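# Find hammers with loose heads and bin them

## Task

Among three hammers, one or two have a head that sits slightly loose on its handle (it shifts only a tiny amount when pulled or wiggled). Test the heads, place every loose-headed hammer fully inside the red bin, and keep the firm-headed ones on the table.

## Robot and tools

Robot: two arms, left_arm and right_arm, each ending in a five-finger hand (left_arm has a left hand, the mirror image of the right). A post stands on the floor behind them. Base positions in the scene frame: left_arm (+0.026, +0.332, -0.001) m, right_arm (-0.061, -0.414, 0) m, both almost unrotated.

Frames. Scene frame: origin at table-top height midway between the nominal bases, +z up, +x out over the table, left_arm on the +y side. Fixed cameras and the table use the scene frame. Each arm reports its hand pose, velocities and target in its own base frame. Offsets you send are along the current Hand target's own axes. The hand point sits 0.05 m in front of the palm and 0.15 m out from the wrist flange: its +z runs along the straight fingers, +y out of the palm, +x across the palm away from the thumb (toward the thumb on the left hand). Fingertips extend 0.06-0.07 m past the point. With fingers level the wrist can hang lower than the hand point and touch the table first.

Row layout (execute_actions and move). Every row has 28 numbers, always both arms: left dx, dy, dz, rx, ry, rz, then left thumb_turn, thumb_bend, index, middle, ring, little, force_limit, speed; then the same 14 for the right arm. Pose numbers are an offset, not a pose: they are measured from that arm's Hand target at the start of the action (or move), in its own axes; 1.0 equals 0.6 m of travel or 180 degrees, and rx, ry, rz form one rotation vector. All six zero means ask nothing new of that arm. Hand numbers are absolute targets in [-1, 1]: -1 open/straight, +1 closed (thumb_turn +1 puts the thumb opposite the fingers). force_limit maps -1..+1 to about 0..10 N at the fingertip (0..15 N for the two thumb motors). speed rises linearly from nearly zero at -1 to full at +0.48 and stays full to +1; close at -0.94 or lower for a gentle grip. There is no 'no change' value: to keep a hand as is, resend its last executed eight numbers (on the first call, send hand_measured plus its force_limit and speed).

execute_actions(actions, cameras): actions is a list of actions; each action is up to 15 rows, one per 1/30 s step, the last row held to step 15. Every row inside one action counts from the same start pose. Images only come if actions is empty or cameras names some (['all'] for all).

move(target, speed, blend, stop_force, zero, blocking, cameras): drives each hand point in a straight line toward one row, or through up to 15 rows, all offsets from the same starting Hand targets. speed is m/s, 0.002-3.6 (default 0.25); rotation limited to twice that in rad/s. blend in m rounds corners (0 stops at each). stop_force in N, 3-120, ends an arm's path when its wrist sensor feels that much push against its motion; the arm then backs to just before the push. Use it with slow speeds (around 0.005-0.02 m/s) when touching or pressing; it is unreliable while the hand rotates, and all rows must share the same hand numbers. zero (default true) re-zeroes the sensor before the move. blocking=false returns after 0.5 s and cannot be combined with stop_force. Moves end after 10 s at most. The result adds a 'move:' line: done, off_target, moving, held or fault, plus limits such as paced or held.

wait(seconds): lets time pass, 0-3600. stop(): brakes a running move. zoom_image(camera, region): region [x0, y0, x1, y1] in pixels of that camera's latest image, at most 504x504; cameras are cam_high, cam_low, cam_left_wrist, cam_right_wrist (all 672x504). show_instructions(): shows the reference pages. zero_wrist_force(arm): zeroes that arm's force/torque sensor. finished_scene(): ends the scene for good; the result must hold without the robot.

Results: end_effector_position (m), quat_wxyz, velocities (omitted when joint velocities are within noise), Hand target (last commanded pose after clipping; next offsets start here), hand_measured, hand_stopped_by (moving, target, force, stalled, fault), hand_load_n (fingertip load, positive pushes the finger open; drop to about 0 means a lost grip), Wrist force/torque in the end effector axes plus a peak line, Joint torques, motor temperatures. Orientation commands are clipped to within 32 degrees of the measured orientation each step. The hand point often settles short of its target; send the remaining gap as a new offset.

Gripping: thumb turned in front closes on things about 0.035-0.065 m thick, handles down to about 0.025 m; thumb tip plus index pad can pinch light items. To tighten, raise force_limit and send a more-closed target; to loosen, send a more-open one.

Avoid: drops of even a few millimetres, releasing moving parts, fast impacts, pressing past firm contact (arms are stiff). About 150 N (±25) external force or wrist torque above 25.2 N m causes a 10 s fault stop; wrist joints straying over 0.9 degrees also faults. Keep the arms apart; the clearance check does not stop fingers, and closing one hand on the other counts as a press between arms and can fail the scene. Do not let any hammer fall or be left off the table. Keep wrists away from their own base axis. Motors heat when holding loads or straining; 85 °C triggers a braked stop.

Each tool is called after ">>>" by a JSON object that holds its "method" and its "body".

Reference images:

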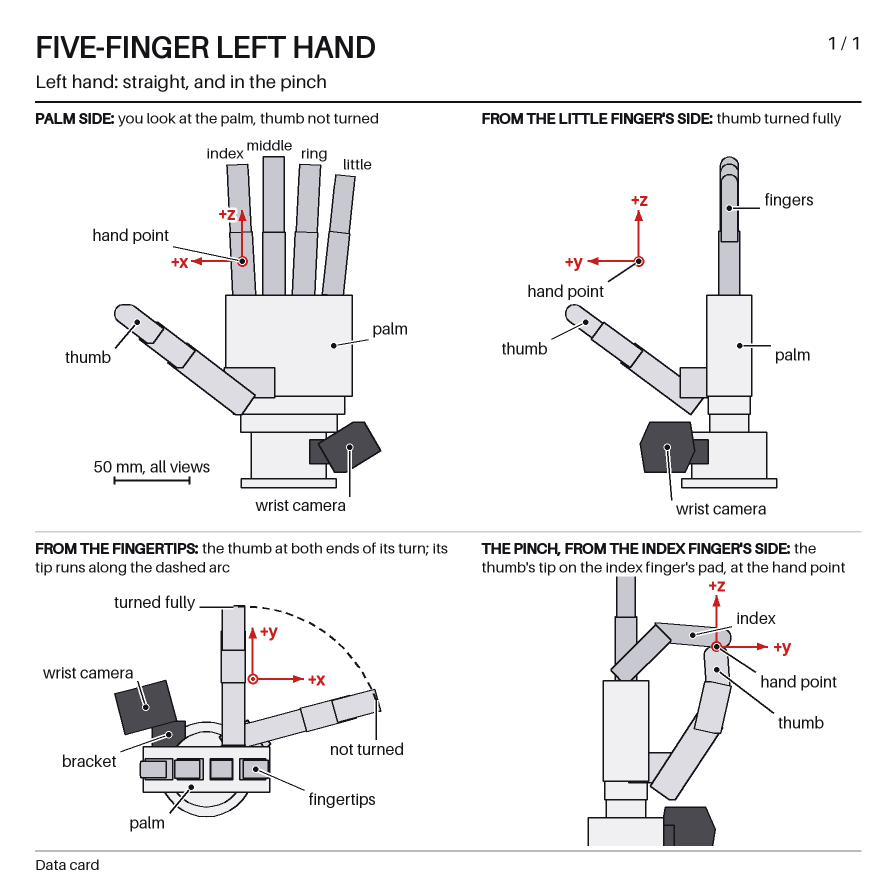

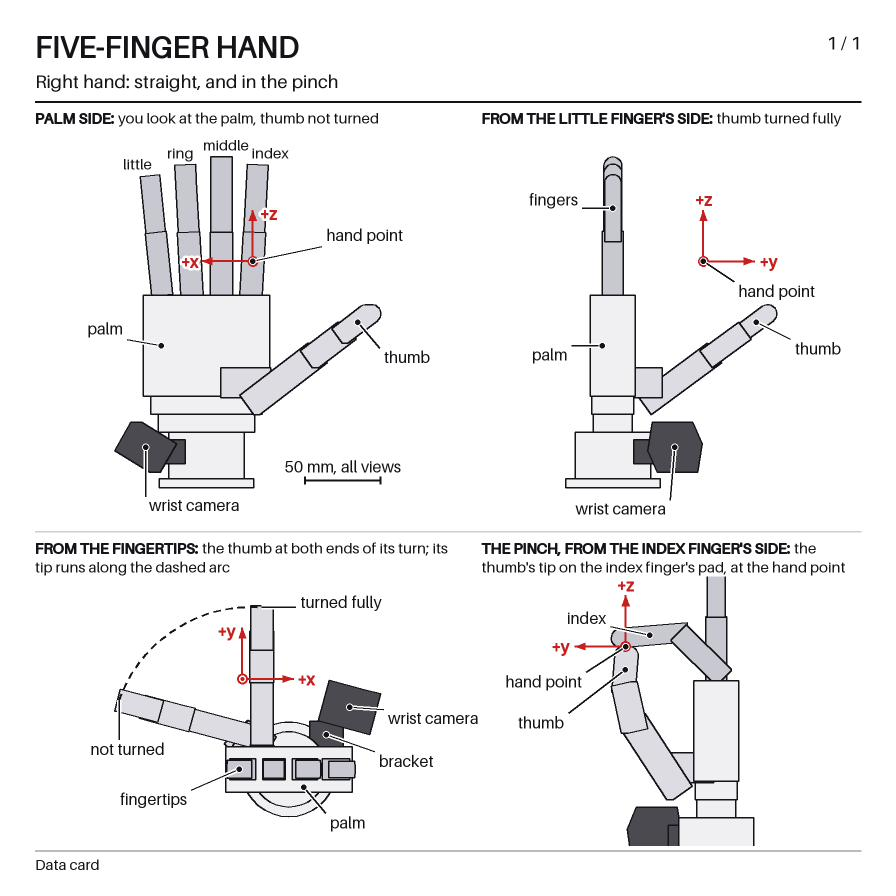

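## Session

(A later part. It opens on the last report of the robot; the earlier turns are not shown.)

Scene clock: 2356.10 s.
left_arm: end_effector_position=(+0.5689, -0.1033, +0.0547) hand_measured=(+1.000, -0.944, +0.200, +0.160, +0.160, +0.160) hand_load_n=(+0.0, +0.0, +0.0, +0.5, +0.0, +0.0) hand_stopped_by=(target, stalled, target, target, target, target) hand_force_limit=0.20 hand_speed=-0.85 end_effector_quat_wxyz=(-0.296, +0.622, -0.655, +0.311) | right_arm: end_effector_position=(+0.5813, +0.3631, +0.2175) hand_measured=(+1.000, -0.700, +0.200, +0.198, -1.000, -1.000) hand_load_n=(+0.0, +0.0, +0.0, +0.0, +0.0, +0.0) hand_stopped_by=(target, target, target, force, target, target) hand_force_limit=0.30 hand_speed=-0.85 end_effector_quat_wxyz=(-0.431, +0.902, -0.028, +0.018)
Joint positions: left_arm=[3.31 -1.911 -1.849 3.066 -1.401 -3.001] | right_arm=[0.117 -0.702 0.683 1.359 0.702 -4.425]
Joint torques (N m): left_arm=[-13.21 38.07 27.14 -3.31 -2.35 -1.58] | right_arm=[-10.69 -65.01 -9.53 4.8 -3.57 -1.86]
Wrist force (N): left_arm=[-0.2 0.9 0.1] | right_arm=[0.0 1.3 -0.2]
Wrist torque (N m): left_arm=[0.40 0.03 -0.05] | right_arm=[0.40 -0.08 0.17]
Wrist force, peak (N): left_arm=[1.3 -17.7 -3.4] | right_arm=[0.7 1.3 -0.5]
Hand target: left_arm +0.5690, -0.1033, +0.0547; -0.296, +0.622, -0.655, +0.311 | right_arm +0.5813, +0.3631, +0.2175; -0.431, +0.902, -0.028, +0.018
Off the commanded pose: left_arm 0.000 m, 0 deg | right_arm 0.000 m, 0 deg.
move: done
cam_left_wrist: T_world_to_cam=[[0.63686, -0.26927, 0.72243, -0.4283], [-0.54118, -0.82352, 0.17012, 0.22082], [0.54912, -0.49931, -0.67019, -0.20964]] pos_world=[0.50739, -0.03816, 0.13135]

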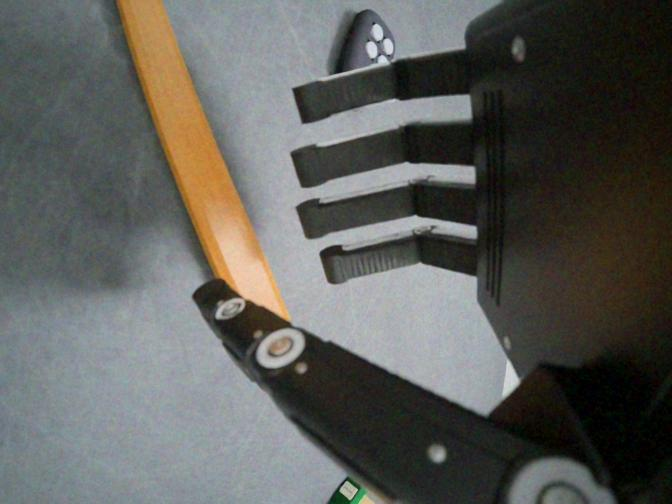

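>>> {"method": "move", "body": {"target": [[0,-0.1293,-0.105,0,0,0,1,-0.95,0.2,0.16,0.16,0.16,0.2,-0.85,0,0,0,0,0,0,1,-0.7,0.2,0.2,-1,-1,0.3,-0.85],[-0.3588,-0.0454,-0.380,0,0,0,1,-0.95,0.2,0.16,0.16,0.16,0.2,-0.85,0,0,0,0,0,0,1,-0.7,0.2,0.2,-1,-1,0.3,-0.85]], "speed": 0.2, "blend": 0.03, "cameras": ["cam_left_wrist","cam_high","cam_low"]}}

Scene clock: 2371.80 s.
left_arm: end_effector_position=(+0.4203, +0.1197, +0.2197) hand_measured=(+1.000, -0.944, +0.200, +0.160, +0.160, +0.160) hand_load_n=(+0.0, +0.0, +0.0, +0.0, +0.0, +0.0) hand_stopped_by=(target, stalled, target, target, target, target) hand_force_limit=0.20 hand_speed=-0.85 end_effector_quat_wxyz=(-0.296, +0.622, -0.655, +0.311) | right_arm: end_effector_position=(+0.5813, +0.3631, +0.2175) hand_measured=(+1.000, -0.700, +0.200, +0.198, -1.000, -1.000) hand_load_n=(+0.0, +0.0, +0.0, +0.0, +0.0, +0.0) hand_stopped_by=(target, target, target, force, target, target) hand_force_limit=0.30 hand_speed=-0.85 end_effector_quat_wxyz=(-0.431, +0.902, -0.028, +0.018)
Joint positions: left_arm=[4.124 -1.54 -1.886 2.418 -0.841 -2.328] | right_arm=[0.117 -0.702 0.683 1.359 0.702 -4.425]
Joint torques (N m): left_arm=[11.02 10.39 29 -4.36 3.44 2.39] | right_arm=[-10.85 -65.77 -9.6 4.77 -3.61 -1.99]
Wrist force (N): left_arm=[-0.2 0.9 0.3] | right_arm=[0.5 1.4 -0.3]
Wrist torque (N m): left_arm=[0.40 0.05 -0.13] | right_arm=[0.43 -0.16 0.21]
Wrist force, peak (N): left_arm=[0.2 2.0 0.7] | right_arm=[0.4 1.4 -0.6]
Hand target: left_arm +0.4203, +0.1197, +0.2197; -0.296, +0.622, -0.655, +0.311 | right_arm +0.5813, +0.3631, +0.2175; -0.431, +0.902, -0.028, +0.018
Off the commanded pose: left_arm 0.000 m, 0 deg | right_arm 0.000 m, 0 deg.
move: done
cam_left_wrist: T_world_to_cam=[[0.63686, -0.26927, 0.72243, -0.39286], [-0.54118, -0.82352, 0.17012, 0.29604], [0.54912, -0.49931, -0.67019, 0.094]] pos_world=[0.35879, 0.18494, 0.29645]
Images, in order (width x height): cam_high 672x504, cam_low 672x504, cam_left_wrist 672x504.

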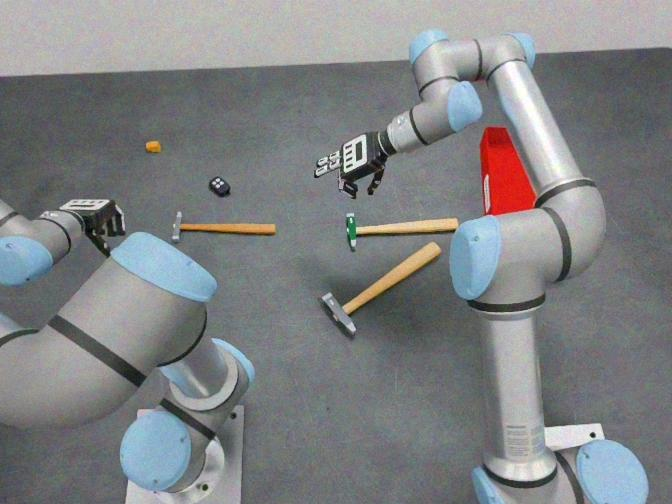

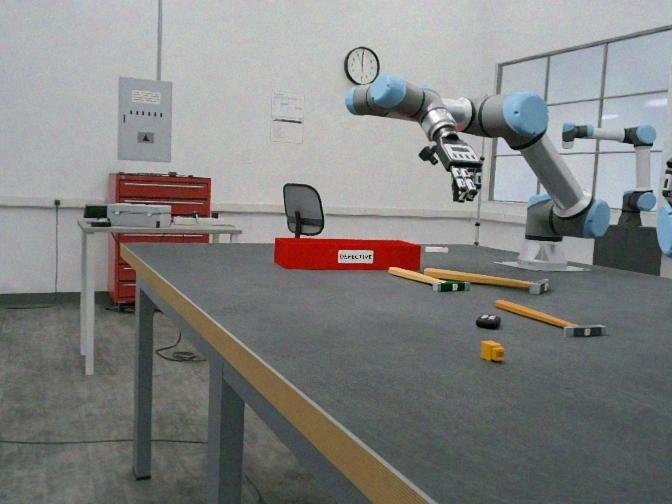

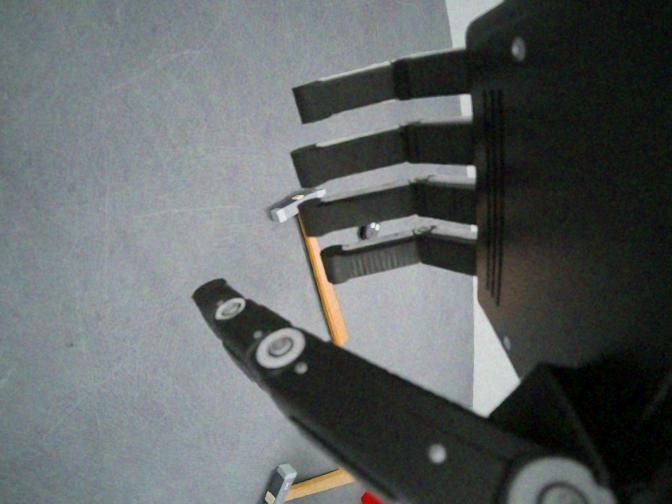

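>>> {"method": "move", "body": {"target": [0.1533,0.0185,0.3472,0,0,0,1,-0.7,0.2,0.2,0.9,0.9,0.2,-0.6,0,0,0,0,0,0,1,-0.7,0.2,0.2,-1,-1,0.3,-0.85], "speed": 0.2, "cameras": ["cam_left_wrist"]}}

Scene clock: 2438.27 s.
left_arm: end_effector_position=(+0.5701, +0.0201, +0.0798) hand_measured=(+1.000, -0.700, +0.200, +0.200, +0.900, +0.900) hand_load_n=(+0.0, +0.0, +0.0, +0.0, +0.5, +0.0) hand_stopped_by=(target, target, target, target, target, target) hand_force_limit=0.20 hand_speed=-0.60 end_effector_quat_wxyz=(-0.296, +0.622, -0.655, +0.311) | right_arm: end_effector_position=(+0.5813, +0.3631, +0.2175) hand_measured=(+1.000, -0.700, +0.200, +0.198, -1.000, -1.000) hand_load_n=(+0.0, +0.0, +0.0, +0.0, +0.0, +0.0) hand_stopped_by=(target, target, target, force, target, target) hand_force_limit=0.30 hand_speed=-0.85 end_effector_quat_wxyz=(-0.431, +0.902, -0.028, +0.018)
Joint positions: left_arm=[3.605 -1.891 -1.811 2.952 -1.179 -2.799] | right_arm=[0.117 -0.702 0.683 1.359 0.702 -4.425]
Joint torques (N m): left_arm=[-13.88 24.49 27.2 2.06 -2.04 -2] | right_arm=[-9.74 -65.03 -9.84 4.99 -3.64 -1.82]
Wrist force (N): left_arm=[-0.2 0.8 0.0] | right_arm=[0.4 1.3 -0.2]
Wrist torque (N m): left_arm=[0.40 0.03 -0.05] | right_arm=[0.38 -0.14 0.19]
Wrist force, peak (N): left_arm=[-0.8 1.2 -0.4] | right_arm=[0.5 1.5 -0.2]
Hand target: left_arm +0.5701, +0.0201, +0.0797; -0.296, +0.622, -0.655, +0.311 | right_arm +0.5813, +0.3631, +0.2175; -0.431, +0.902, -0.028, +0.018
Off the commanded pose: left_arm 0.000 m, 0 deg | right_arm 0.000 m, 0 deg.
move: done
cam_left_wrist: T_world_to_cam=[[0.63686, -0.26927, 0.72243, -0.41397], [-0.54118, -0.82352, 0.17012, 0.31882], [0.54912, -0.49931, -0.67019, -0.13187]] pos_world=[0.50859, 0.08524, 0.15645]

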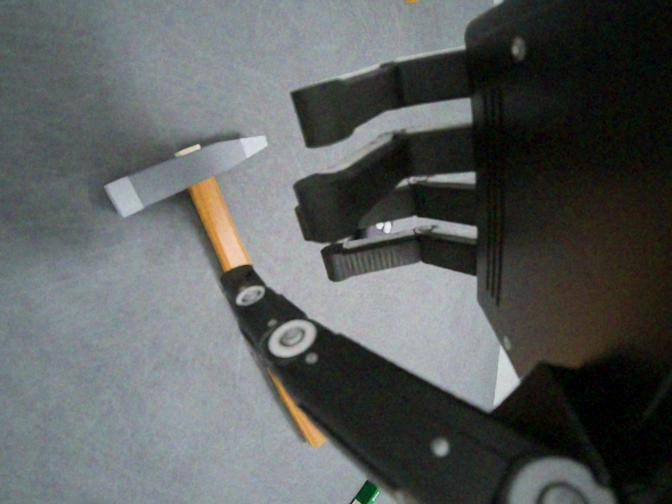

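>>> {"method": "move", "body": {"target": [0.0077,0.0395,0.0311,0,0.0056,0.00455,1,-0.7,0.2,0.2,0.9,0.9,0.2,-0.6,0,0,0,0,0,0,1,-0.7,0.2,0.2,-1,-1,0.3,-0.85], "speed": 0.1}}

>>> {"method": "move", "body": {"target": [0,0.0430,0.0349,0,0,0,1,-0.7,0.2,0.2,0.9,0.9,0.2,-0.6,0,0,0,0,0,0,1,-0.7,0.2,0.2,-1,-1,0.3,-0.85], "speed": 0.012, "stop_force": 5, "cameras": ["cam_left_wrist"]}}

Scene clock: 2463.03 s.
left_arm: end_effector_position=(+0.5694, +0.0155, +0.0496) hand_measured=(+1.000, -0.700, +0.200, +0.200, +0.900, +0.900) hand_load_n=(+0.0, +0.0, +0.0, +0.0, +0.0, +0.0) hand_stopped_by=(target, target, target, target, target, target) hand_force_limit=0.20 hand_speed=-0.60 end_effector_quat_wxyz=(-0.293, +0.614, -0.662, +0.315) | right_arm: end_effector_position=(+0.5813, +0.3631, +0.2175) hand_measured=(+1.000, -0.700, +0.200, +0.198, -1.000, -1.000) hand_load_n=(+0.0, +0.0, +0.0, +0.0, +0.0, +0.0) hand_stopped_by=(target, target, target, force, target, target) hand_force_limit=0.30 hand_speed=-0.85 end_effector_quat_wxyz=(-0.431, +0.902, -0.028, +0.018)
Joint positions: left_arm=[3.602 -1.934 -1.844 3.022 -1.165 -2.784] | right_arm=[0.117 -0.702 0.683 1.359 0.702 -4.425]
Joint torques (N m): left_arm=[-14.03 26.02 4.37 2.08 3 2.32] | right_arm=[-9.6 -64.58 -9.88 4.6 -3.56 -1.67]
Wrist force (N): left_arm=[-0.6 0.9 0.2] | right_arm=[0.2 1.2 -0.4]
Wrist torque (N m): left_arm=[0.39 0.08 -0.15] | right_arm=[0.40 -0.11 0.18]
Wrist force, peak (N): left_arm=[-0.3 1.5 0.6] | right_arm=[0.5 1.4 -0.4]
Hand target: left_arm +0.5694, +0.0155, +0.0496; -0.293, +0.614, -0.662, +0.315 | right_arm +0.5813, +0.3631, +0.2175; -0.431, +0.902, -0.028, +0.018
Off the commanded pose: left_arm 0.000 m, 0 deg | right_arm 0.000 m, 0 deg.
move: done

Scene clock: 2466.97 s.
left_arm: end_effector_position=(+0.5694, +0.0155, +0.0171) hand_measured=(+1.000, -0.700, +0.200, +0.200, +0.900, +0.900) hand_load_n=(+0.0, +0.0, +0.0, +0.0, +0.5, +0.0) hand_stopped_by=(target, target, target, target, target, target) hand_force_limit=0.20 hand_speed=-0.60 end_effector_quat_wxyz=(-0.293, +0.614, -0.662, +0.315) | right_arm: end_effector_position=(+0.5813, +0.3631, +0.2175) hand_measured=(+1.000, -0.700, +0.200, +0.198, -1.000, -1.000) hand_load_n=(+0.0, +0.0, +0.0, +0.0, +0.0, +0.0) hand_stopped_by=(target, target, target, force, target, target) hand_force_limit=0.30 hand_speed=-0.85 end_effector_quat_wxyz=(-0.431, +0.902, -0.028, +0.018)
Joint positions: left_arm=[3.602 -1.984 -1.874 3.102 -1.165 -2.784] | right_arm=[0.117 -0.702 0.683 1.359 0.702 -4.425]
Joint torques (N m): left_arm=[4.09 37.62 23.43 -3.7 -2.34 1.95] | right_arm=[-10.13 -65.32 -9.64 4.28 -3.74 -1.85]
Wrist force (N): left_arm=[-0.5 -3.2 -0.6] | right_arm=[0.3 1.1 -0.2]
Wrist torque (N m): left_arm=[0.26 0.02 -0.03] | right_arm=[0.37 -0.13 0.19]
Wrist force, peak (N): left_arm=[0.1 -8.6 -1.3] | right_arm=[0.2 1.5 -0.5]
Hand target: left_arm +0.5695, +0.0155, +0.0171; -0.293, +0.614, -0.662, +0.315 (not the last commanded pose) | right_arm +0.5813, +0.3631, +0.2175; -0.431, +0.902, -0.028, +0.018
Off the commanded pose: left_arm 0.001 m, 0 deg | right_arm 0.000 m, 0 deg.
move: contact (left_arm)
cam_left_wrist: T_world_to_cam=[[0.63057, -0.28372, 0.72241, -0.36566], [-0.5598, -0.81097, 0.17014, 0.33583], [0.53759, -0.51169, -0.6702, -0.16902]] pos_world=[0.50943, 0.08212, 0.09375]

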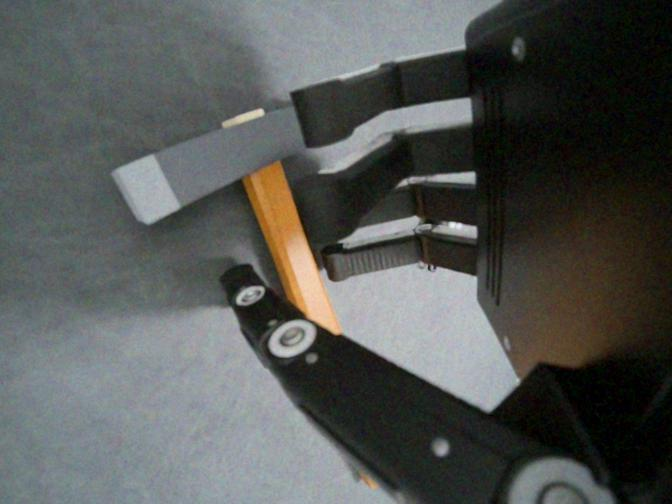

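>>> {"method": "move", "body": {"target": [0,-0.001,-0.0008,0,0,0,1,-0.3,0.2,0.2,0.9,0.9,-1,-0.9,0,0,0,0,0,0,1,-0.7,0.2,0.2,-1,-1,0.3,-0.85], "speed": 0.02}}

>>> {"method": "move", "body": {"target": [0,0,0,0,0,0,1,-0.3,0.5,0.5,0.9,0.9,0.2,-0.9,0,0,0,0,0,0,1,-0.7,0.2,0.2,-1,-1,0.3,-0.85], "speed": 0.02, "cameras": ["cam_left_wrist"]}}

Scene clock: 2476.00 s.
left_arm: end_effector_position=(+0.5695, +0.0155, +0.0179) hand_measured=(+1.000, -0.522, +0.200, +0.200, +0.900, +0.900) hand_load_n=(+0.0, +0.5, +0.0, +0.0, +0.0, +0.5) hand_stopped_by=(target, force, target, target, target, target) hand_force_limit=-1.00 hand_speed=-0.90 end_effector_quat_wxyz=(-0.293, +0.614, -0.662, +0.315) | right_arm: end_effector_position=(+0.5813, +0.3631, +0.2175) hand_measured=(+1.000, -0.700, +0.200, +0.198, -1.000, -1.000) hand_load_n=(+0.0, +0.0, +0.0, +0.0, +0.0, +0.0) hand_stopped_by=(target, target, target, force, target, target) hand_force_limit=0.30 hand_speed=-0.85 end_effector_quat_wxyz=(-0.431, +0.902, -0.028, +0.018)
Joint positions: left_arm=[3.602 -1.983 -1.873 3.1 -1.165 -2.784] | right_arm=[0.117 -0.702 0.683 1.359 0.702 -4.425]
Joint torques (N m): left_arm=[-13.68 39.72 25.44 -3.45 -0.14 -0.1] | right_arm=[-9.34 -65.29 -9.46 4.61 -3.3 -1.69]
Wrist force (N): left_arm=[-0.3 1.3 0.2] | right_arm=[0.4 1.3 -0.1]
Wrist torque (N m): left_arm=[0.40 0.06 -0.14] | right_arm=[0.40 -0.15 0.19]
Wrist force, peak (N): left_arm=[-0.6 -3.5 -0.5] | right_arm=[0.4 1.5 -0.3]
Hand target: left_arm +0.5695, +0.0155, +0.0179; -0.293, +0.614, -0.662, +0.315 | right_arm +0.5813, +0.3631, +0.2175; -0.431, +0.902, -0.028, +0.018
Off the commanded pose: left_arm 0.000 m, 0 deg | right_arm 0.000 m, 0 deg.
move: done

Scene clock: 2477.33 s.
left_arm: end_effector_position=(+0.5695, +0.0155, +0.0179) hand_measured=(+1.000, -0.524, +0.500, +0.290, +0.900, +0.900) hand_load_n=(+1.0, +4.5, +0.0, +6.5, +0.0, +0.0) hand_stopped_by=(target, force, target, force, target, target) hand_force_limit=0.20 hand_speed=-0.90 end_effector_quat_wxyz=(-0.293, +0.614, -0.662, +0.315) | right_arm: end_effector_position=(+0.5813, +0.3631, +0.2175) hand_measured=(+1.000, -0.700, +0.200, +0.198, -1.000, -1.000) hand_load_n=(+0.0, +0.0, +0.0, +0.5, +0.0, +0.0) hand_stopped_by=(target, target, target, force, target, target) hand_force_limit=0.30 hand_speed=-0.85 end_effector_quat_wxyz=(-0.431, +0.902, -0.028, +0.018)
Joint positions: left_arm=[3.602 -1.983 -1.873 3.1 -1.165 -2.784] | right_arm=[0.117 -0.702 0.683 1.359 0.702 -4.425]
Joint torques (N m): left_arm=[-14.11 36.8 23.96 -2.54 1.82 -0.89] | right_arm=[-10.36 -65.43 -10.99 4.45 -3.52 -1.46]
Wrist force (N): left_arm=[-0.4 0.2 -0.6] | right_arm=[0.6 1.0 -0.2]
Wrist torque (N m): left_arm=[0.35 0.06 -0.11] | right_arm=[0.35 -0.18 0.20]
Wrist force, peak (N): left_arm=[-0.7 1.5 0.1] | right_arm=[0.4 1.4 -0.3]
Hand target: left_arm +0.5695, +0.0155, +0.0179; -0.293, +0.614, -0.662, +0.315 | right_arm +0.5813, +0.3631, +0.2175; -0.431, +0.902, -0.028, +0.018
Off the commanded pose: left_arm 0.000 m, 0 deg | right_arm 0.000 m, 0 deg.
move: done
cam_left_wrist: T_world_to_cam=[[0.63063, -0.28373, 0.72236, -0.36626], [-0.55977, -0.81099, 0.17014, 0.33568], [0.53755, -0.51166, -0.67026, -0.16846]] pos_world=[0.50943, 0.08212, 0.09455]

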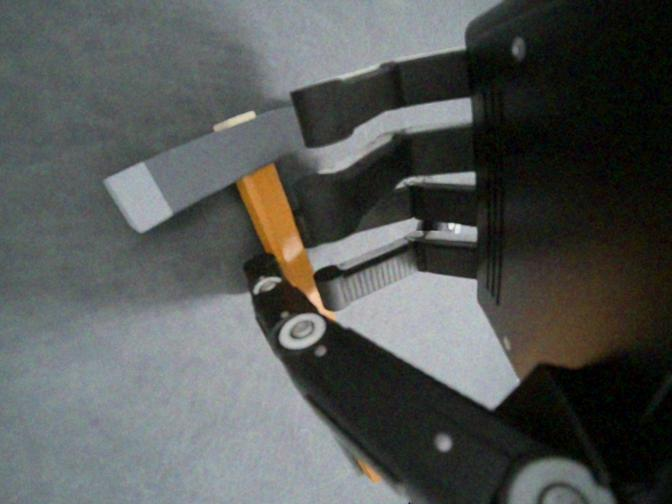

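>>> {"method": "move", "body": {"target": [[0,-0.0052,-0.0042,0,0,0,1,-0.3,0.5,0.5,0.9,0.9,0.2,-0.9,-0.1,0.051,-0.142,0,0.188,0.1526,1,-0.7,0.2,0.2,0.2,0.2,0.3,-0.5],[0,-0.0052,-0.0042,0,0,0,1,-0.3,0.5,0.5,0.9,0.9,0.2,-0.9,-0.2003,0.102,-0.2843,0,0.376,0.3052,1,-0.7,0.2,0.2,0.2,0.2,0.3,-0.5]], "speed": 0.25, "blend": 0.03, "cameras": ["cam_high","cam_right_wrist"]}}

Scene clock: 2510.83 s.
left_arm: end_effector_position=(+0.5695, +0.0155, +0.0219) hand_measured=(+1.000, -0.524, +0.500, +0.290, +0.900, +0.900) hand_load_n=(+1.5, +5.0, +0.0, +5.0, +0.0, +0.0) hand_stopped_by=(target, force, target, force, target, target) hand_force_limit=0.20 hand_speed=-0.90 end_effector_quat_wxyz=(-0.293, +0.614, -0.662, +0.315) | right_arm: end_effector_position=(+0.4494, +0.2005, +0.2760) hand_measured=(+1.000, -0.700, +0.200, +0.198, +0.200, +0.200) hand_load_n=(+0.0, +0.0, +0.0, +0.0, +0.0, +0.0) hand_stopped_by=(target, target, target, force, target, target) hand_force_limit=0.30 hand_speed=-0.50 end_effector_quat_wxyz=(-0.305, +0.631, -0.643, +0.309)
Joint positions: left_arm=[3.602 -1.977 -1.87 3.09 -1.165 -2.784] | right_arm=[0.129 -1.613 1.691 0.6 1.684 -3.049]
Joint torques (N m): left_arm=[-14.28 39.96 26.58 -3.54 -0.37 -0.81] | right_arm=[7.53 -30.92 -15.53 3.13 2.68 1.7]
Wrist force (N): left_arm=[-0.3 2.1 1.2] | right_arm=[0.5 1.1 -0.1]
Wrist torque (N m): left_arm=[0.45 0.07 -0.14] | right_arm=[0.37 -0.15 0.01]
Wrist force, peak (N): left_arm=[-0.4 2.4 1.1] | right_arm=[0.8 1.5 -0.2]
Hand target: left_arm +0.5695, +0.0155, +0.0219; -0.293, +0.614, -0.662, +0.315 | right_arm +0.4494, +0.2005, +0.2760; -0.305, +0.631, -0.643, +0.309
Off the commanded pose: left_arm 0.000 m, 0 deg | right_arm 0.000 m, 0 deg.
move: done
cam_right_wrist: T_world_to_cam=[[-0.61572, -0.28487, -0.73467, 0.53288], [-0.55998, 0.81414, 0.15362, 0.04401], [0.55436, 0.50599, -0.6608, -0.05498]] pos_world=[0.38323, 0.14379, 0.3484]

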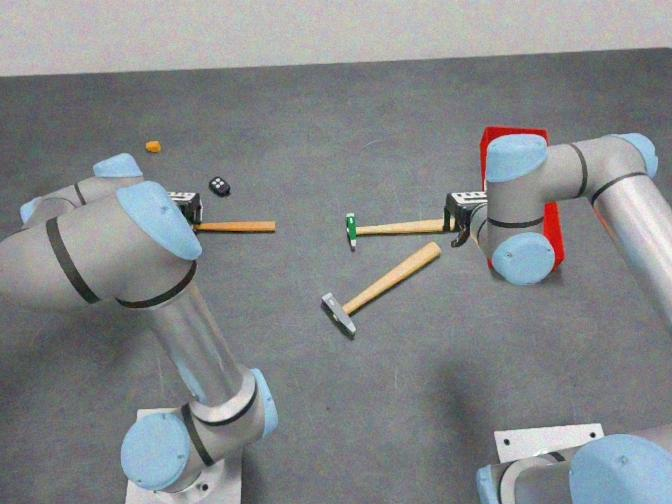

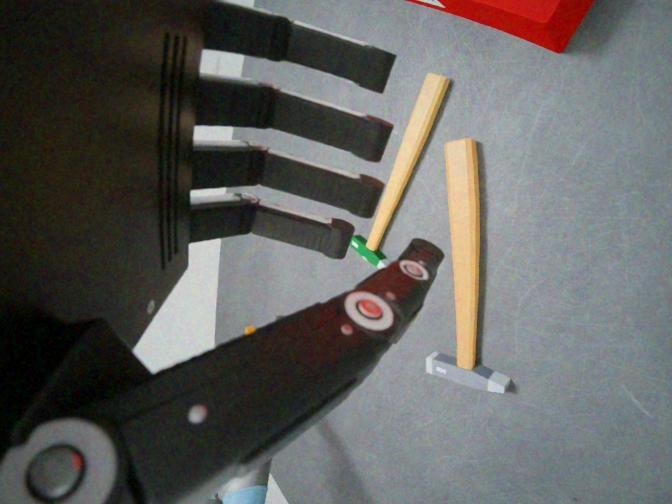

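>>> {"method": "move", "body": {"target": [[0.0133,0.1088,-0.1445,0,-0.0259,-0.021,1,-0.3,0.5,0.5,0.9,0.9,0.2,-0.9,0,0,0,0,0,0,1,-0.7,0.2,0.2,0.2,0.2,0.3,-0.5],[0.398,0.091,-0.1227,0,-0.0259,-0.021,1,-0.3,0.5,0.5,0.9,0.9,0.2,-0.9,0,0,0,0,0,0,1,-0.7,0.2,0.2,0.2,0.2,0.3,-0.5]], "speed": 0.06, "blend": 0.01, "cameras": ["cam_high","cam_left_wrist"]}}

Scene clock: 2522.17 s.
left_arm: end_effector_position=(+0.4606, -0.2159, +0.0257) hand_measured=(+1.000, -0.524, +0.500, +0.290, +0.900, +0.900) hand_load_n=(+1.5, +5.0, +0.0, +5.0, +0.0, +0.0) hand_stopped_by=(target, force, target, force, target, target) hand_force_limit=0.20 hand_speed=-0.90 end_effector_quat_wxyz=(-0.309, +0.648, -0.629, +0.299) | right_arm: end_effector_position=(+0.4494, +0.2005, +0.2760) hand_measured=(+1.000, -0.700, +0.200, +0.198, +0.200, +0.200) hand_load_n=(+0.0, +0.0, +0.0, +0.0, +0.0, +0.0) hand_stopped_by=(target, target, target, force, target, target) hand_force_limit=0.30 hand_speed=-0.50 end_effector_quat_wxyz=(-0.305, +0.631, -0.643, +0.309)
Joint positions: left_arm=[2.963 -1.828 -2.061 3.196 -1.733 -3.274] | right_arm=[0.129 -1.613 1.691 0.6 1.684 -3.049]
Joint torques (N m): left_arm=[-13.41 19.83 26.13 -3.32 -2.59 -1.98] | right_arm=[8.16 -25.74 -26.79 2.8 2.63 1.68]
Wrist force (N): left_arm=[0.0 2.0 0.9] | right_arm=[0.3 1.1 -0.3]
Wrist torque (N m): left_arm=[0.43 -0.01 -0.02] | right_arm=[0.39 -0.12 0.00]
Wrist force, peak (N): left_arm=[-0.2 2.5 1.1] | right_arm=[0.6 1.5 -0.4]
Hand target: left_arm +0.4606, -0.2159, +0.0257; -0.309, +0.648, -0.629, +0.299 | right_arm +0.4494, +0.2005, +0.2760; -0.305, +0.631, -0.643, +0.309
Off the commanded pose: left_arm 0.000 m, 0 deg | right_arm 0.000 m, 0 deg.
move: done
cam_left_wrist: T_world_to_cam=[[0.65671, -0.21628, 0.72246, -0.36644], [-0.47194, -0.86508, 0.17001, 0.03355], [0.58822, -0.45261, -0.67018, -0.23365]] pos_world=[0.39392, -0.15598, 0.10245]

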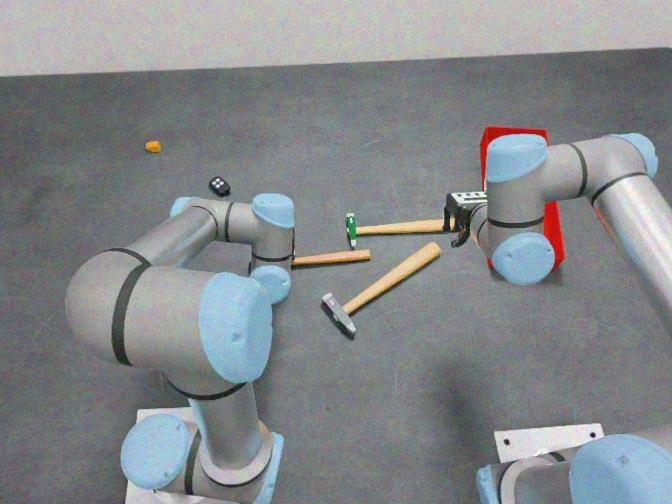

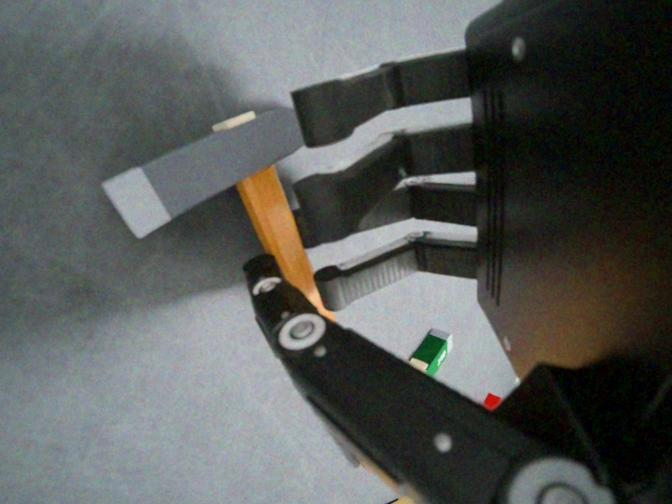

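>>> {"method": "move", "body": {"target": [0,0.0110,0.009,0,0,0,1,-0.3,0.5,0.5,0.9,0.9,0.2,-0.9,0,0,0,0,0,0,1,-0.7,0.2,0.2,0.2,0.2,0.3,-0.5], "speed": 0.01, "stop_force": 4}}

>>> {"method": "move", "body": {"target": [0,0,0,0,0,0,1,-0.7,0.16,0.16,0.9,0.9,0.2,-0.9,0,0,0,0,0,0,1,-0.7,0.2,0.2,0.2,0.2,0.3,-0.5], "speed": 0.02, "cameras": ["cam_high","cam_left_wrist"]}}

Scene clock: 2531.43 s.
left_arm: end_effector_position=(+0.4606, -0.2159, +0.0179) hand_measured=(+1.000, -0.524, +0.500, +0.290, +0.900, +0.900) hand_load_n=(+1.0, +5.0, +0.0, +5.0, +0.0, +0.0) hand_stopped_by=(target, force, target, force, target, target) hand_force_limit=0.20 hand_speed=-0.90 end_effector_quat_wxyz=(-0.309, +0.648, -0.629, +0.299) | right_arm: end_effector_position=(+0.4494, +0.2005, +0.2760) hand_measured=(+1.000, -0.700, +0.200, +0.198, +0.200, +0.200) hand_load_n=(+0.0, +0.0, +0.0, +0.0, +0.0, +0.0) hand_stopped_by=(target, target, target, force, target, target) hand_force_limit=0.30 hand_speed=-0.50 end_effector_quat_wxyz=(-0.305, +0.631, -0.643, +0.309)
Joint positions: left_arm=[2.963 -1.843 -2.068 3.218 -1.733 -3.274] | right_arm=[0.129 -1.613 1.691 0.6 1.684 -3.049]
Joint torques (N m): left_arm=[-8.54 33.84 25.87 -2.7 -1.66 -1.15] | right_arm=[7.09 -23.35 -28.61 2.91 2.55 1.6]
Wrist force (N): left_arm=[-0.2 1.7 0.8] | right_arm=[0.7 1.1 -0.5]
Wrist torque (N m): left_arm=[0.39 0.03 -0.04] | right_arm=[0.41 -0.17 0.02]
Wrist force, peak (N): left_arm=[-0.3 -3.7 -2.6] | right_arm=[0.6 1.4 -0.5]
Hand target: left_arm +0.4606, -0.2159, +0.0179; -0.309, +0.648, -0.629, +0.299 (not the last commanded pose) | right_arm +0.4494, +0.2005, +0.2760; -0.305, +0.631, -0.643, +0.309
Off the commanded pose: left_arm 0.001 m, 0 deg | right_arm 0.000 m, 0 deg.
move: contact (left_arm)

Scene clock: 2532.93 s.
left_arm: end_effector_position=(+0.4606, -0.2159, +0.0179) hand_measured=(+1.000, -0.700, +0.160, +0.160, +0.900, +0.900) hand_load_n=(+0.0, +0.0, +0.0, +0.0, +0.0, +0.0) hand_stopped_by=(target, target, target, target, target, target) hand_force_limit=0.20 hand_speed=-0.90 end_effector_quat_wxyz=(-0.309, +0.648, -0.629, +0.299) | right_arm: end_effector_position=(+0.4494, +0.2005, +0.2760) hand_measured=(+1.000, -0.700, +0.200, +0.198, +0.200, +0.200) hand_load_n=(+0.0, +0.0, +0.0, +0.0, +0.0, +0.0) hand_stopped_by=(target, target, target, force, target, target) hand_force_limit=0.30 hand_speed=-0.50 end_effector_quat_wxyz=(-0.305, +0.631, -0.643, +0.309)
Joint positions: left_arm=[2.963 -1.843 -2.068 3.218 -1.733 -3.274] | right_arm=[0.129 -1.613 1.691 0.6 1.684 -3.049]
Joint torques (N m): left_arm=[-8.73 30.01 22.74 -0.85 -1.65 -1.17] | right_arm=[8.01 -21.66 -27.92 2.77 2.39 1.61]
Wrist force (N): left_arm=[0.0 0.8 0.0] | right_arm=[0.3 1.0 -0.2]
Wrist torque (N m): left_arm=[0.36 -0.02 -0.01] | right_arm=[0.36 -0.13 0.00]
Wrist force, peak (N): left_arm=[0.0 2.1 0.8] | right_arm=[0.6 1.4 -0.3]
Hand target: left_arm +0.4606, -0.2159, +0.0179; -0.309, +0.648, -0.629, +0.299 | right_arm +0.4494, +0.2005, +0.2760; -0.305, +0.631, -0.643, +0.309
Off the commanded pose: left_arm 0.000 m, 0 deg | right_arm 0.000 m, 0 deg.
move: done
cam_left_wrist: T_world_to_cam=[[0.65671, -0.21628, 0.72246, -0.36073], [-0.47194, -0.86508, 0.17001, 0.03489], [0.58822, -0.45261, -0.67018, -0.23894]] pos_world=[0.39392, -0.15598, 0.09455]

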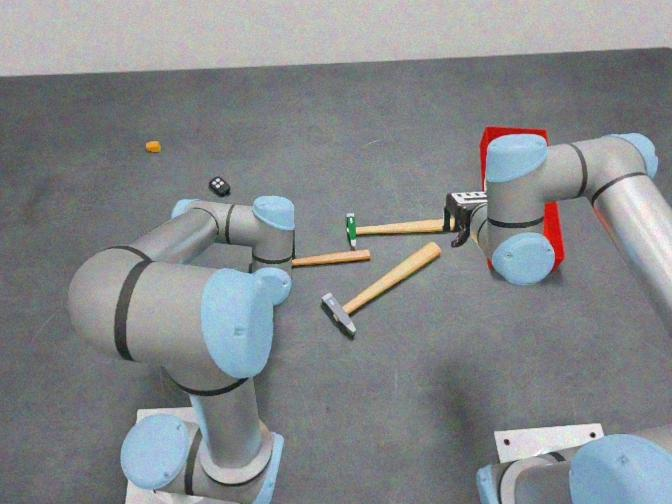

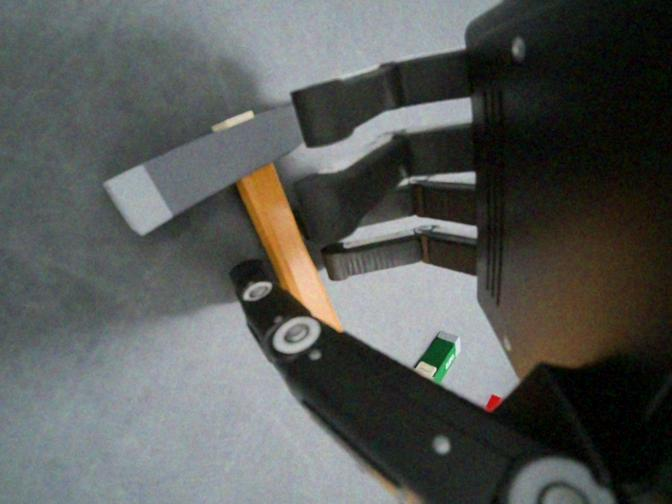

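>>> {"method": "move", "body": {"target": [0,-0.0517,-0.042,0,0,0,1,-0.7,0.16,0.16,0.9,0.9,0.2,-0.9,0,0,0,0,0,0,1,-0.7,0.2,0.2,0.2,0.2,0.3,-0.5], "speed": 0.04, "cameras": ["cam_left_wrist"]}}

Scene clock: 2537.77 s.
left_arm: end_effector_position=(+0.4606, -0.2160, +0.0578) hand_measured=(+1.000, -0.700, +0.160, +0.160, +0.900, +0.900) hand_load_n=(+0.0, +0.0, +0.0, +0.0, +0.0, +0.0) hand_stopped_by=(target, target, target, target, target, target) hand_force_limit=0.20 hand_speed=-0.90 end_effector_quat_wxyz=(-0.309, +0.648, -0.629, +0.299) | right_arm: end_effector_position=(+0.4494, +0.2005, +0.2760) hand_measured=(+1.000, -0.700, +0.200, +0.198, +0.200, +0.200) hand_load_n=(+0.0, +0.0, +0.0, +0.0, +0.0, +0.0) hand_stopped_by=(target, target, target, force, target, target) hand_force_limit=0.30 hand_speed=-0.50 end_effector_quat_wxyz=(-0.305, +0.631, -0.643, +0.309)
Joint positions: left_arm=[2.963 -1.774 -2.026 3.107 -1.733 -3.274] | right_arm=[0.129 -1.613 1.691 0.6 1.684 -3.049]
Joint torques (N m): left_arm=[-13.24 31.48 26.44 -3.32 -2.63 -2.01] | right_arm=[7.68 -18.31 -29.19 2.76 2.65 1.88]
Wrist force (N): left_arm=[0.0 0.8 0.0] | right_arm=[0.5 1.1 -0.4]
Wrist torque (N m): left_arm=[0.37 -0.01 -0.02] | right_arm=[0.39 -0.14 0.02]
Wrist force, peak (N): left_arm=[0.0 1.0 0.3] | right_arm=[0.5 1.5 -0.5]
Hand target: left_arm +0.4606, -0.2160, +0.0579; -0.309, +0.648, -0.629, +0.299 | right_arm +0.4494, +0.2005, +0.2760; -0.305, +0.631, -0.643, +0.309
Off the commanded pose: left_arm 0.000 m, 0 deg | right_arm 0.000 m, 0 deg.
move: done
cam_left_wrist: T_world_to_cam=[[0.6568, -0.21634, 0.72237, -0.38966], [-0.47196, -0.86507, 0.17004, 0.0281], [0.58812, -0.4526, -0.67028, -0.21208]] pos_world=[0.39392, -0.15598, 0.13455]

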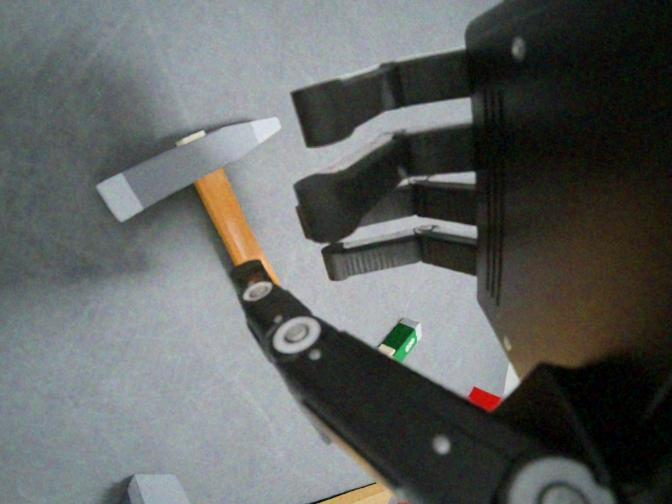

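>>> {"method": "move", "body": {"target": [[0,-0.1035,-0.084,0,0,0,1,-0.7,0.16,0.16,0.9,0.9,0.2,-0.9,0,0,0,0,0,0,1,-0.7,0.2,0.2,0.2,0.2,0.3,-0.5],[-0.5639,-0.1365,-0.2601,0,0,0,1,-0.7,0.16,0.16,0.9,0.9,0.2,-0.9,0,0,0,0,0,0,1,-0.7,0.2,0.2,0.2,0.2,0.3,-0.5]], "speed": 0.25, "blend": 0.03}}

>>> {"method": "move", "body": {"target": [0,0,0,0,0,0,1,-0.7,0.16,0.16,0.9,0.9,0.2,-0.9,-0.5665,0.1569,0.3248,0,-0.0121,-0.0098,1,-0.7,0.2,0.2,0.2,0.2,0.3,-0.5], "speed": 0.2, "cameras": ["cam_high","cam_right_wrist"]}}

Scene clock: 2565.10 s.
left_arm: end_effector_position=(+0.3806, +0.1199, +0.2201) hand_measured=(+1.000, -0.700, +0.160, +0.160, +0.900, +0.900) hand_load_n=(+0.0, +0.0, +0.0, +0.0, +0.0, +0.0) hand_stopped_by=(target, target, target, target, target, target) hand_force_limit=0.20 hand_speed=-0.90 end_effector_quat_wxyz=(-0.309, +0.648, -0.629, +0.299) | right_arm: end_effector_position=(+0.4494, +0.2005, +0.2760) hand_measured=(+1.000, -0.700, +0.200, +0.198, +0.200, +0.200) hand_load_n=(+0.0, +0.0, +0.0, +0.0, +0.0, +0.0) hand_stopped_by=(target, target, target, force, target, target) hand_force_limit=0.30 hand_speed=-0.50 end_effector_quat_wxyz=(-0.305, +0.631, -0.643, +0.309)
Joint positions: left_arm=[4.243 -1.429 -1.992 2.384 -0.822 -2.285] | right_arm=[0.129 -1.613 1.691 0.6 1.684 -3.049]
Joint torques (N m): left_arm=[10.44 5.37 29.36 -4.46 3.46 2.16] | right_arm=[6.36 -14.31 -28.56 2.49 2.48 1.71]
Wrist force (N): left_arm=[0.0 0.7 0.1] | right_arm=[0.6 1.0 -0.3]
Wrist torque (N m): left_arm=[0.38 0.00 -0.11] | right_arm=[0.37 -0.16 0.02]
Wrist force, peak (N): left_arm=[-0.1 1.7 1.0] | right_arm=[0.5 1.4 -0.6]
Hand target: left_arm +0.3806, +0.1199, +0.2201; -0.309, +0.648, -0.629, +0.299 | right_arm +0.4494, +0.2005, +0.2760; -0.305, +0.631, -0.643, +0.309
Off the commanded pose: left_arm 0.000 m, 0 deg | right_arm 0.000 m, 0 deg.
move: done

Scene clock: 2567.73 s.
left_arm: end_effector_position=(+0.3806, +0.1199, +0.2201) hand_measured=(+1.000, -0.700, +0.160, +0.160, +0.900, +0.900) hand_load_n=(+0.0, +0.0, +0.0, +0.0, +0.0, +0.0) hand_stopped_by=(target, target, target, target, target, target) hand_force_limit=0.20 hand_speed=-0.90 end_effector_quat_wxyz=(-0.309, +0.648, -0.629, +0.299) | right_arm: end_effector_position=(+0.5491, +0.5389, +0.0815) hand_measured=(+1.000, -0.700, +0.200, +0.198, +0.200, +0.200) hand_load_n=(+0.0, +0.0, +0.0, +0.0, +0.0, +0.0) hand_stopped_by=(target, target, target, force, target, target) hand_force_limit=0.30 hand_speed=-0.50 end_effector_quat_wxyz=(-0.312, +0.647, -0.627, +0.302)
Joint positions: left_arm=[4.243 -1.429 -1.992 2.384 -0.822 -2.285] | right_arm=[0.698 -0.74 0.983 0.548 2.075 -2.685]
Joint torques (N m): left_arm=[10.95 5.34 28.72 -4.4 3.37 2.39] | right_arm=[8.43 -42.68 -27.78 3.46 3.16 1.76]
Wrist force (N): left_arm=[0.0 0.6 0.1] | right_arm=[0.5 1.4 0.1]
Wrist torque (N m): left_arm=[0.35 0.01 -0.10] | right_arm=[0.40 -0.16 0.02]
Wrist force, peak (N): left_arm=[0.4 1.0 0.2] | right_arm=[-0.7 1.8 0.4]
Hand target: left_arm +0.3806, +0.1199, +0.2201; -0.309, +0.648, -0.629, +0.299 | right_arm +0.5491, +0.5390, +0.0815; -0.312, +0.647, -0.627, +0.302
Off the commanded pose: left_arm 0.000 m, 0 deg | right_arm 0.000 m, 0 deg.
move: done
cam_right_wrist: T_world_to_cam=[[-0.60098, -0.31485, -0.73464, 0.55589], [-0.59908, 0.78589, 0.15326, -0.10912], [0.52909, 0.53221, -0.66092, -0.41034]] pos_world=[0.48582, 0.47917, 0.1539]

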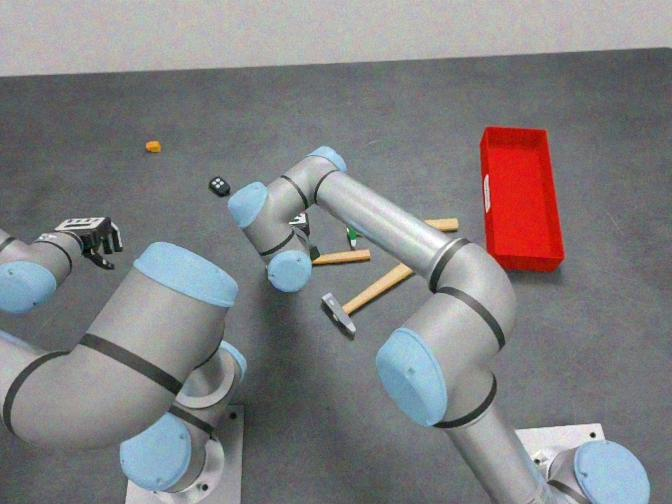

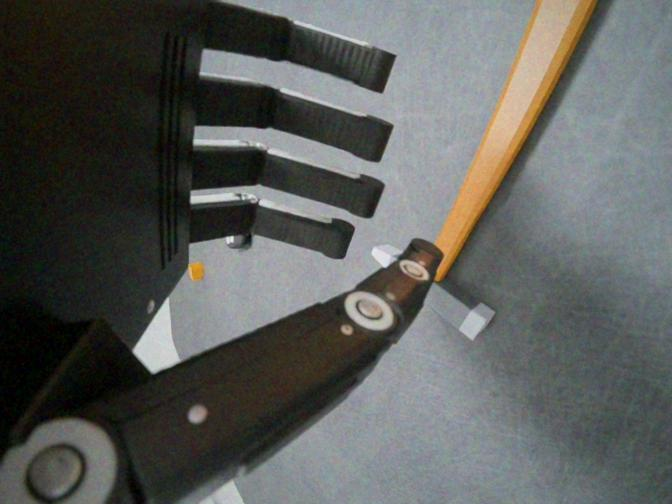

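>>> {"method": "move", "body": {"target": [0,0,0,0,0,0,1,-0.7,0.16,0.16,0.9,0.9,0.2,-0.9,0.007,0.0472,0.025,0,-0.0129,-0.0105,1,-0.7,0.2,0.2,0.2,0.2,0.3,-0.5], "speed": 0.1, "cameras": ["cam_right_wrist"]}}

Scene clock: 2594.13 s.
left_arm: end_effector_position=(+0.3806, +0.1199, +0.2201) hand_measured=(+1.000, -0.700, +0.160, +0.160, +0.900, +0.900) hand_load_n=(+0.0, +0.0, +0.0, +0.0, +0.0, +0.5) hand_stopped_by=(target, target, target, target, target, target) hand_force_limit=0.20 hand_speed=-0.90 end_effector_quat_wxyz=(-0.309, +0.648, -0.629, +0.299) | right_arm: end_effector_position=(+0.5433, +0.5346, +0.0500) hand_measured=(+1.000, -0.700, +0.200, +0.198, +0.200, +0.200) hand_load_n=(+0.0, +0.0, +0.0, +0.0, +0.0, +0.0) hand_stopped_by=(target, target, target, force, target, target) hand_force_limit=0.30 hand_speed=-0.50 end_effector_quat_wxyz=(-0.320, +0.663, -0.610, +0.294)
Joint positions: left_arm=[4.243 -1.429 -1.992 2.384 -0.822 -2.285] | right_arm=[0.687 -0.753 1.087 0.435 2.03 -2.736]
Joint torques (N m): left_arm=[11.04 5.61 28.25 -4.5 3.47 2.27] | right_arm=[-9.91 -64.66 -10.43 -1.92 -2.19 -2.52]
Wrist force (N): left_arm=[0.0 0.9 0.3] | right_arm=[0.7 1.5 -0.5]
Wrist torque (N m): left_arm=[0.40 0.00 -0.12] | right_arm=[0.46 -0.18 0.23]
Wrist force, peak (N): left_arm=[0.1 1.1 0.3] | right_arm=[0.5 2.1 0.0]
Hand target: left_arm +0.3806, +0.1199, +0.2201; -0.309, +0.648, -0.629, +0.299 | right_arm +0.5433, +0.5346, +0.0500; -0.320, +0.663, -0.610, +0.294
Off the commanded pose: left_arm 0.000 m, 0 deg | right_arm 0.000 m, 0 deg.
move: done
cam_right_wrist: T_world_to_cam=[[-0.58369, -0.34616, -0.7345, 0.53521], [-0.63922, 0.75369, 0.15277, -0.06531], [0.5007, 0.55868, -0.66119, -0.42451]] pos_world=[0.4832, 0.47165, 0.1224]

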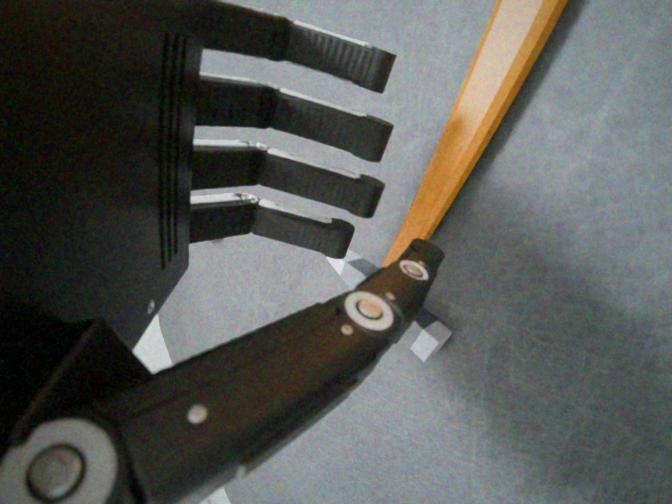

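>>> {"method": "move", "body": {"target": [0,0,0,0,0,0,1,-0.7,0.16,0.16,0.9,0.9,0.2,-0.9,0,0.0406,0.0373,0,0,0,1,-0.7,0.2,0.2,0.2,0.2,0.3,-0.5], "speed": 0.012, "stop_force": 5, "cameras": ["cam_right_wrist"]}}

Scene clock: 2616.27 s.
left_arm: end_effector_position=(+0.3806, +0.1199, +0.2201) hand_measured=(+1.000, -0.700, +0.160, +0.160, +0.900, +0.900) hand_load_n=(+0.0, +0.0, +0.0, +0.0, +0.0, +0.5) hand_stopped_by=(target, target, target, target, target, target) hand_force_limit=0.20 hand_speed=-0.90 end_effector_quat_wxyz=(-0.309, +0.648, -0.629, +0.299) | right_arm: end_effector_position=(+0.5456, +0.5348, +0.0170) hand_measured=(+1.000, -0.700, +0.200, +0.198, +0.200, +0.200) hand_load_n=(+0.0, +0.0, +0.0, +0.0, +0.0, +0.0) hand_stopped_by=(target, target, target, force, target, target) hand_force_limit=0.30 hand_speed=-0.50 end_effector_quat_wxyz=(-0.320, +0.663, -0.610, +0.294)
Joint positions: left_arm=[4.243 -1.429 -1.992 2.384 -0.822 -2.285] | right_arm=[0.684 -0.718 1.112 0.374 2.028 -2.738]
Joint torques (N m): left_arm=[10.84 5.6 28.73 -4.48 3.36 2.25] | right_arm=[-11.17 -42.5 -9.81 -1.67 -1.99 -2.2]
Wrist force (N): left_arm=[0.1 0.8 -0.1] | right_arm=[0.3 1.3 -0.4]
Wrist torque (N m): left_arm=[0.39 -0.03 -0.10] | right_arm=[0.42 -0.13 0.21]
Wrist force, peak (N): left_arm=[0.0 1.1 -0.1] | right_arm=[0.3 1.6 -0.2]
Hand target: left_arm +0.3806, +0.1199, +0.2201; -0.309, +0.648, -0.629, +0.299 | right_arm +0.5456, +0.5348, +0.0170; -0.320, +0.663, -0.610, +0.294
Off the commanded pose: left_arm 0.000 m, 0 deg | right_arm 0.000 m, 0 deg.
move: done
cam_right_wrist: T_world_to_cam=[[-0.5837, -0.34617, -0.73448, 0.51239], [-0.63929, 0.75362, 0.15286, -0.05888], [0.5006, 0.55878, -0.66119, -0.44759]] pos_world=[0.4855, 0.47185, 0.0894]

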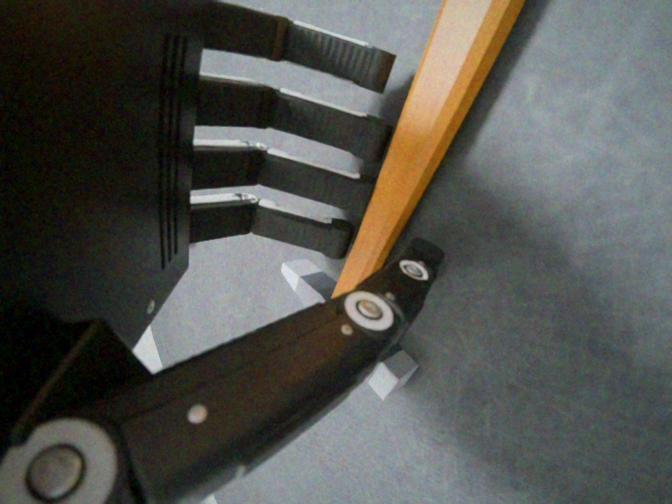

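>>> {"method": "move", "body": {"target": [0,0,0,0,0,0,1,-0.7,0.16,0.16,0.9,0.9,0.2,-0.9,0,0,0,0,0,0,1,-0.3,0.2,0.2,0.2,0.2,-1,-0.9], "speed": 0.02}}

>>> {"method": "move", "body": {"target": [0,0,0,0,0,0,1,-0.7,0.16,0.16,0.9,0.9,0.2,-0.9,0,0,0,0,0,0,1,-0.3,0.6,0.6,0.6,0.6,0.3,-0.9], "speed": 0.02, "cameras": ["cam_right_wrist"]}}

Scene clock: 2624.73 s.
left_arm: end_effector_position=(+0.3806, +0.1199, +0.2201) hand_measured=(+1.000, -0.700, +0.160, +0.160, +0.900, +0.900) hand_load_n=(+0.0, +0.0, +0.0, +0.0, +0.0, +0.0) hand_stopped_by=(target, target, target, target, target, target) hand_force_limit=0.20 hand_speed=-0.90 end_effector_quat_wxyz=(-0.309, +0.648, -0.629, +0.299) | right_arm: end_effector_position=(+0.5456, +0.5348, +0.0170) hand_measured=(+1.000, -0.474, +0.200, +0.198, +0.200, +0.200) hand_load_n=(+0.5, +0.0, -0.5, +0.0, +0.0, +0.0) hand_stopped_by=(target, force, target, force, target, target) hand_force_limit=-1.00 hand_speed=-0.90 end_effector_quat_wxyz=(-0.320, +0.663, -0.610, +0.294)
Joint positions: left_arm=[4.243 -1.429 -1.992 2.384 -0.822 -2.285] | right_arm=[0.684 -0.718 1.112 0.374 2.028 -2.738]
Joint torques (N m): left_arm=[10.56 6.15 28.54 -4.43 3.25 2.23] | right_arm=[-9.92 -43.51 -11.18 -1.46 -1.96 -2.15]
Wrist force (N): left_arm=[0.0 0.8 0.2] | right_arm=[0.4 1.4 0.0]
Wrist torque (N m): left_arm=[0.38 0.01 -0.11] | right_arm=[0.39 -0.16 0.22]
Wrist force, peak (N): left_arm=[0.4 1.0 0.1] | right_arm=[0.5 2.0 -0.2]
Hand target: left_arm +0.3806, +0.1199, +0.2201; -0.309, +0.648, -0.629, +0.299 | right_arm +0.5456, +0.5348, +0.0170; -0.320, +0.663, -0.610, +0.294
Off the commanded pose: left_arm 0.000 m, 0 deg | right_arm 0.000 m, 0 deg.
move: done

Scene clock: 2626.43 s.
left_arm: end_effector_position=(+0.3806, +0.1199, +0.2201) hand_measured=(+1.000, -0.700, +0.160, +0.160, +0.900, +0.900) hand_load_n=(+0.0, +0.5, +0.0, +0.0, +0.0, +0.0) hand_stopped_by=(target, target, target, target, target, target) hand_force_limit=0.20 hand_speed=-0.90 end_effector_quat_wxyz=(-0.309, +0.648, -0.629, +0.299) | right_arm: end_effector_position=(+0.5456, +0.5348, +0.0170) hand_measured=(+1.000, -0.476, +0.600, +0.214, +0.600, +0.600) hand_load_n=(+1.0, +4.5, +0.0, +2.5, +0.0, +0.0) hand_stopped_by=(target, force, target, force, target, target) hand_force_limit=0.30 hand_speed=-0.90 end_effector_quat_wxyz=(-0.320, +0.663, -0.610, +0.294)
Joint positions: left_arm=[4.243 -1.429 -1.992 2.384 -0.822 -2.285] | right_arm=[0.684 -0.718 1.112 0.374 2.028 -2.738]
Joint torques (N m): left_arm=[10.31 5.95 28.96 -4.35 3.28 2.24] | right_arm=[-2.41 -44.79 -11.45 3.61 -1.98 -1.9]
Wrist force (N): left_arm=[-0.1 0.8 0.1] | right_arm=[-0.2 0.1 -2.4]
Wrist torque (N m): left_arm=[0.39 0.01 -0.11] | right_arm=[0.47 -0.07 0.18]
Wrist force, peak (N): left_arm=[0.0 1.0 0.0] | right_arm=[0.4 -11.7 -4.4]
Hand target: left_arm +0.3806, +0.1199, +0.2201; -0.309, +0.648, -0.629, +0.299 | right_arm +0.5456, +0.5348, +0.0170; -0.320, +0.663, -0.610, +0.294
Off the commanded pose: left_arm 0.000 m, 0 deg | right_arm 0.000 m, 0 deg.
move: done
cam_right_wrist: T_world_to_cam=[[-0.5837, -0.34617, -0.73448, 0.51245], [-0.63929, 0.75362, 0.15286, -0.05882], [0.5006, 0.55878, -0.66119, -0.44764]] pos_world=[0.4856, 0.47185, 0.0894]

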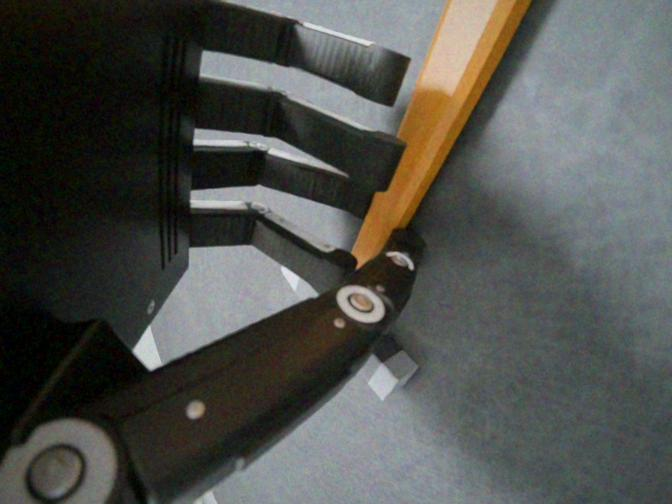

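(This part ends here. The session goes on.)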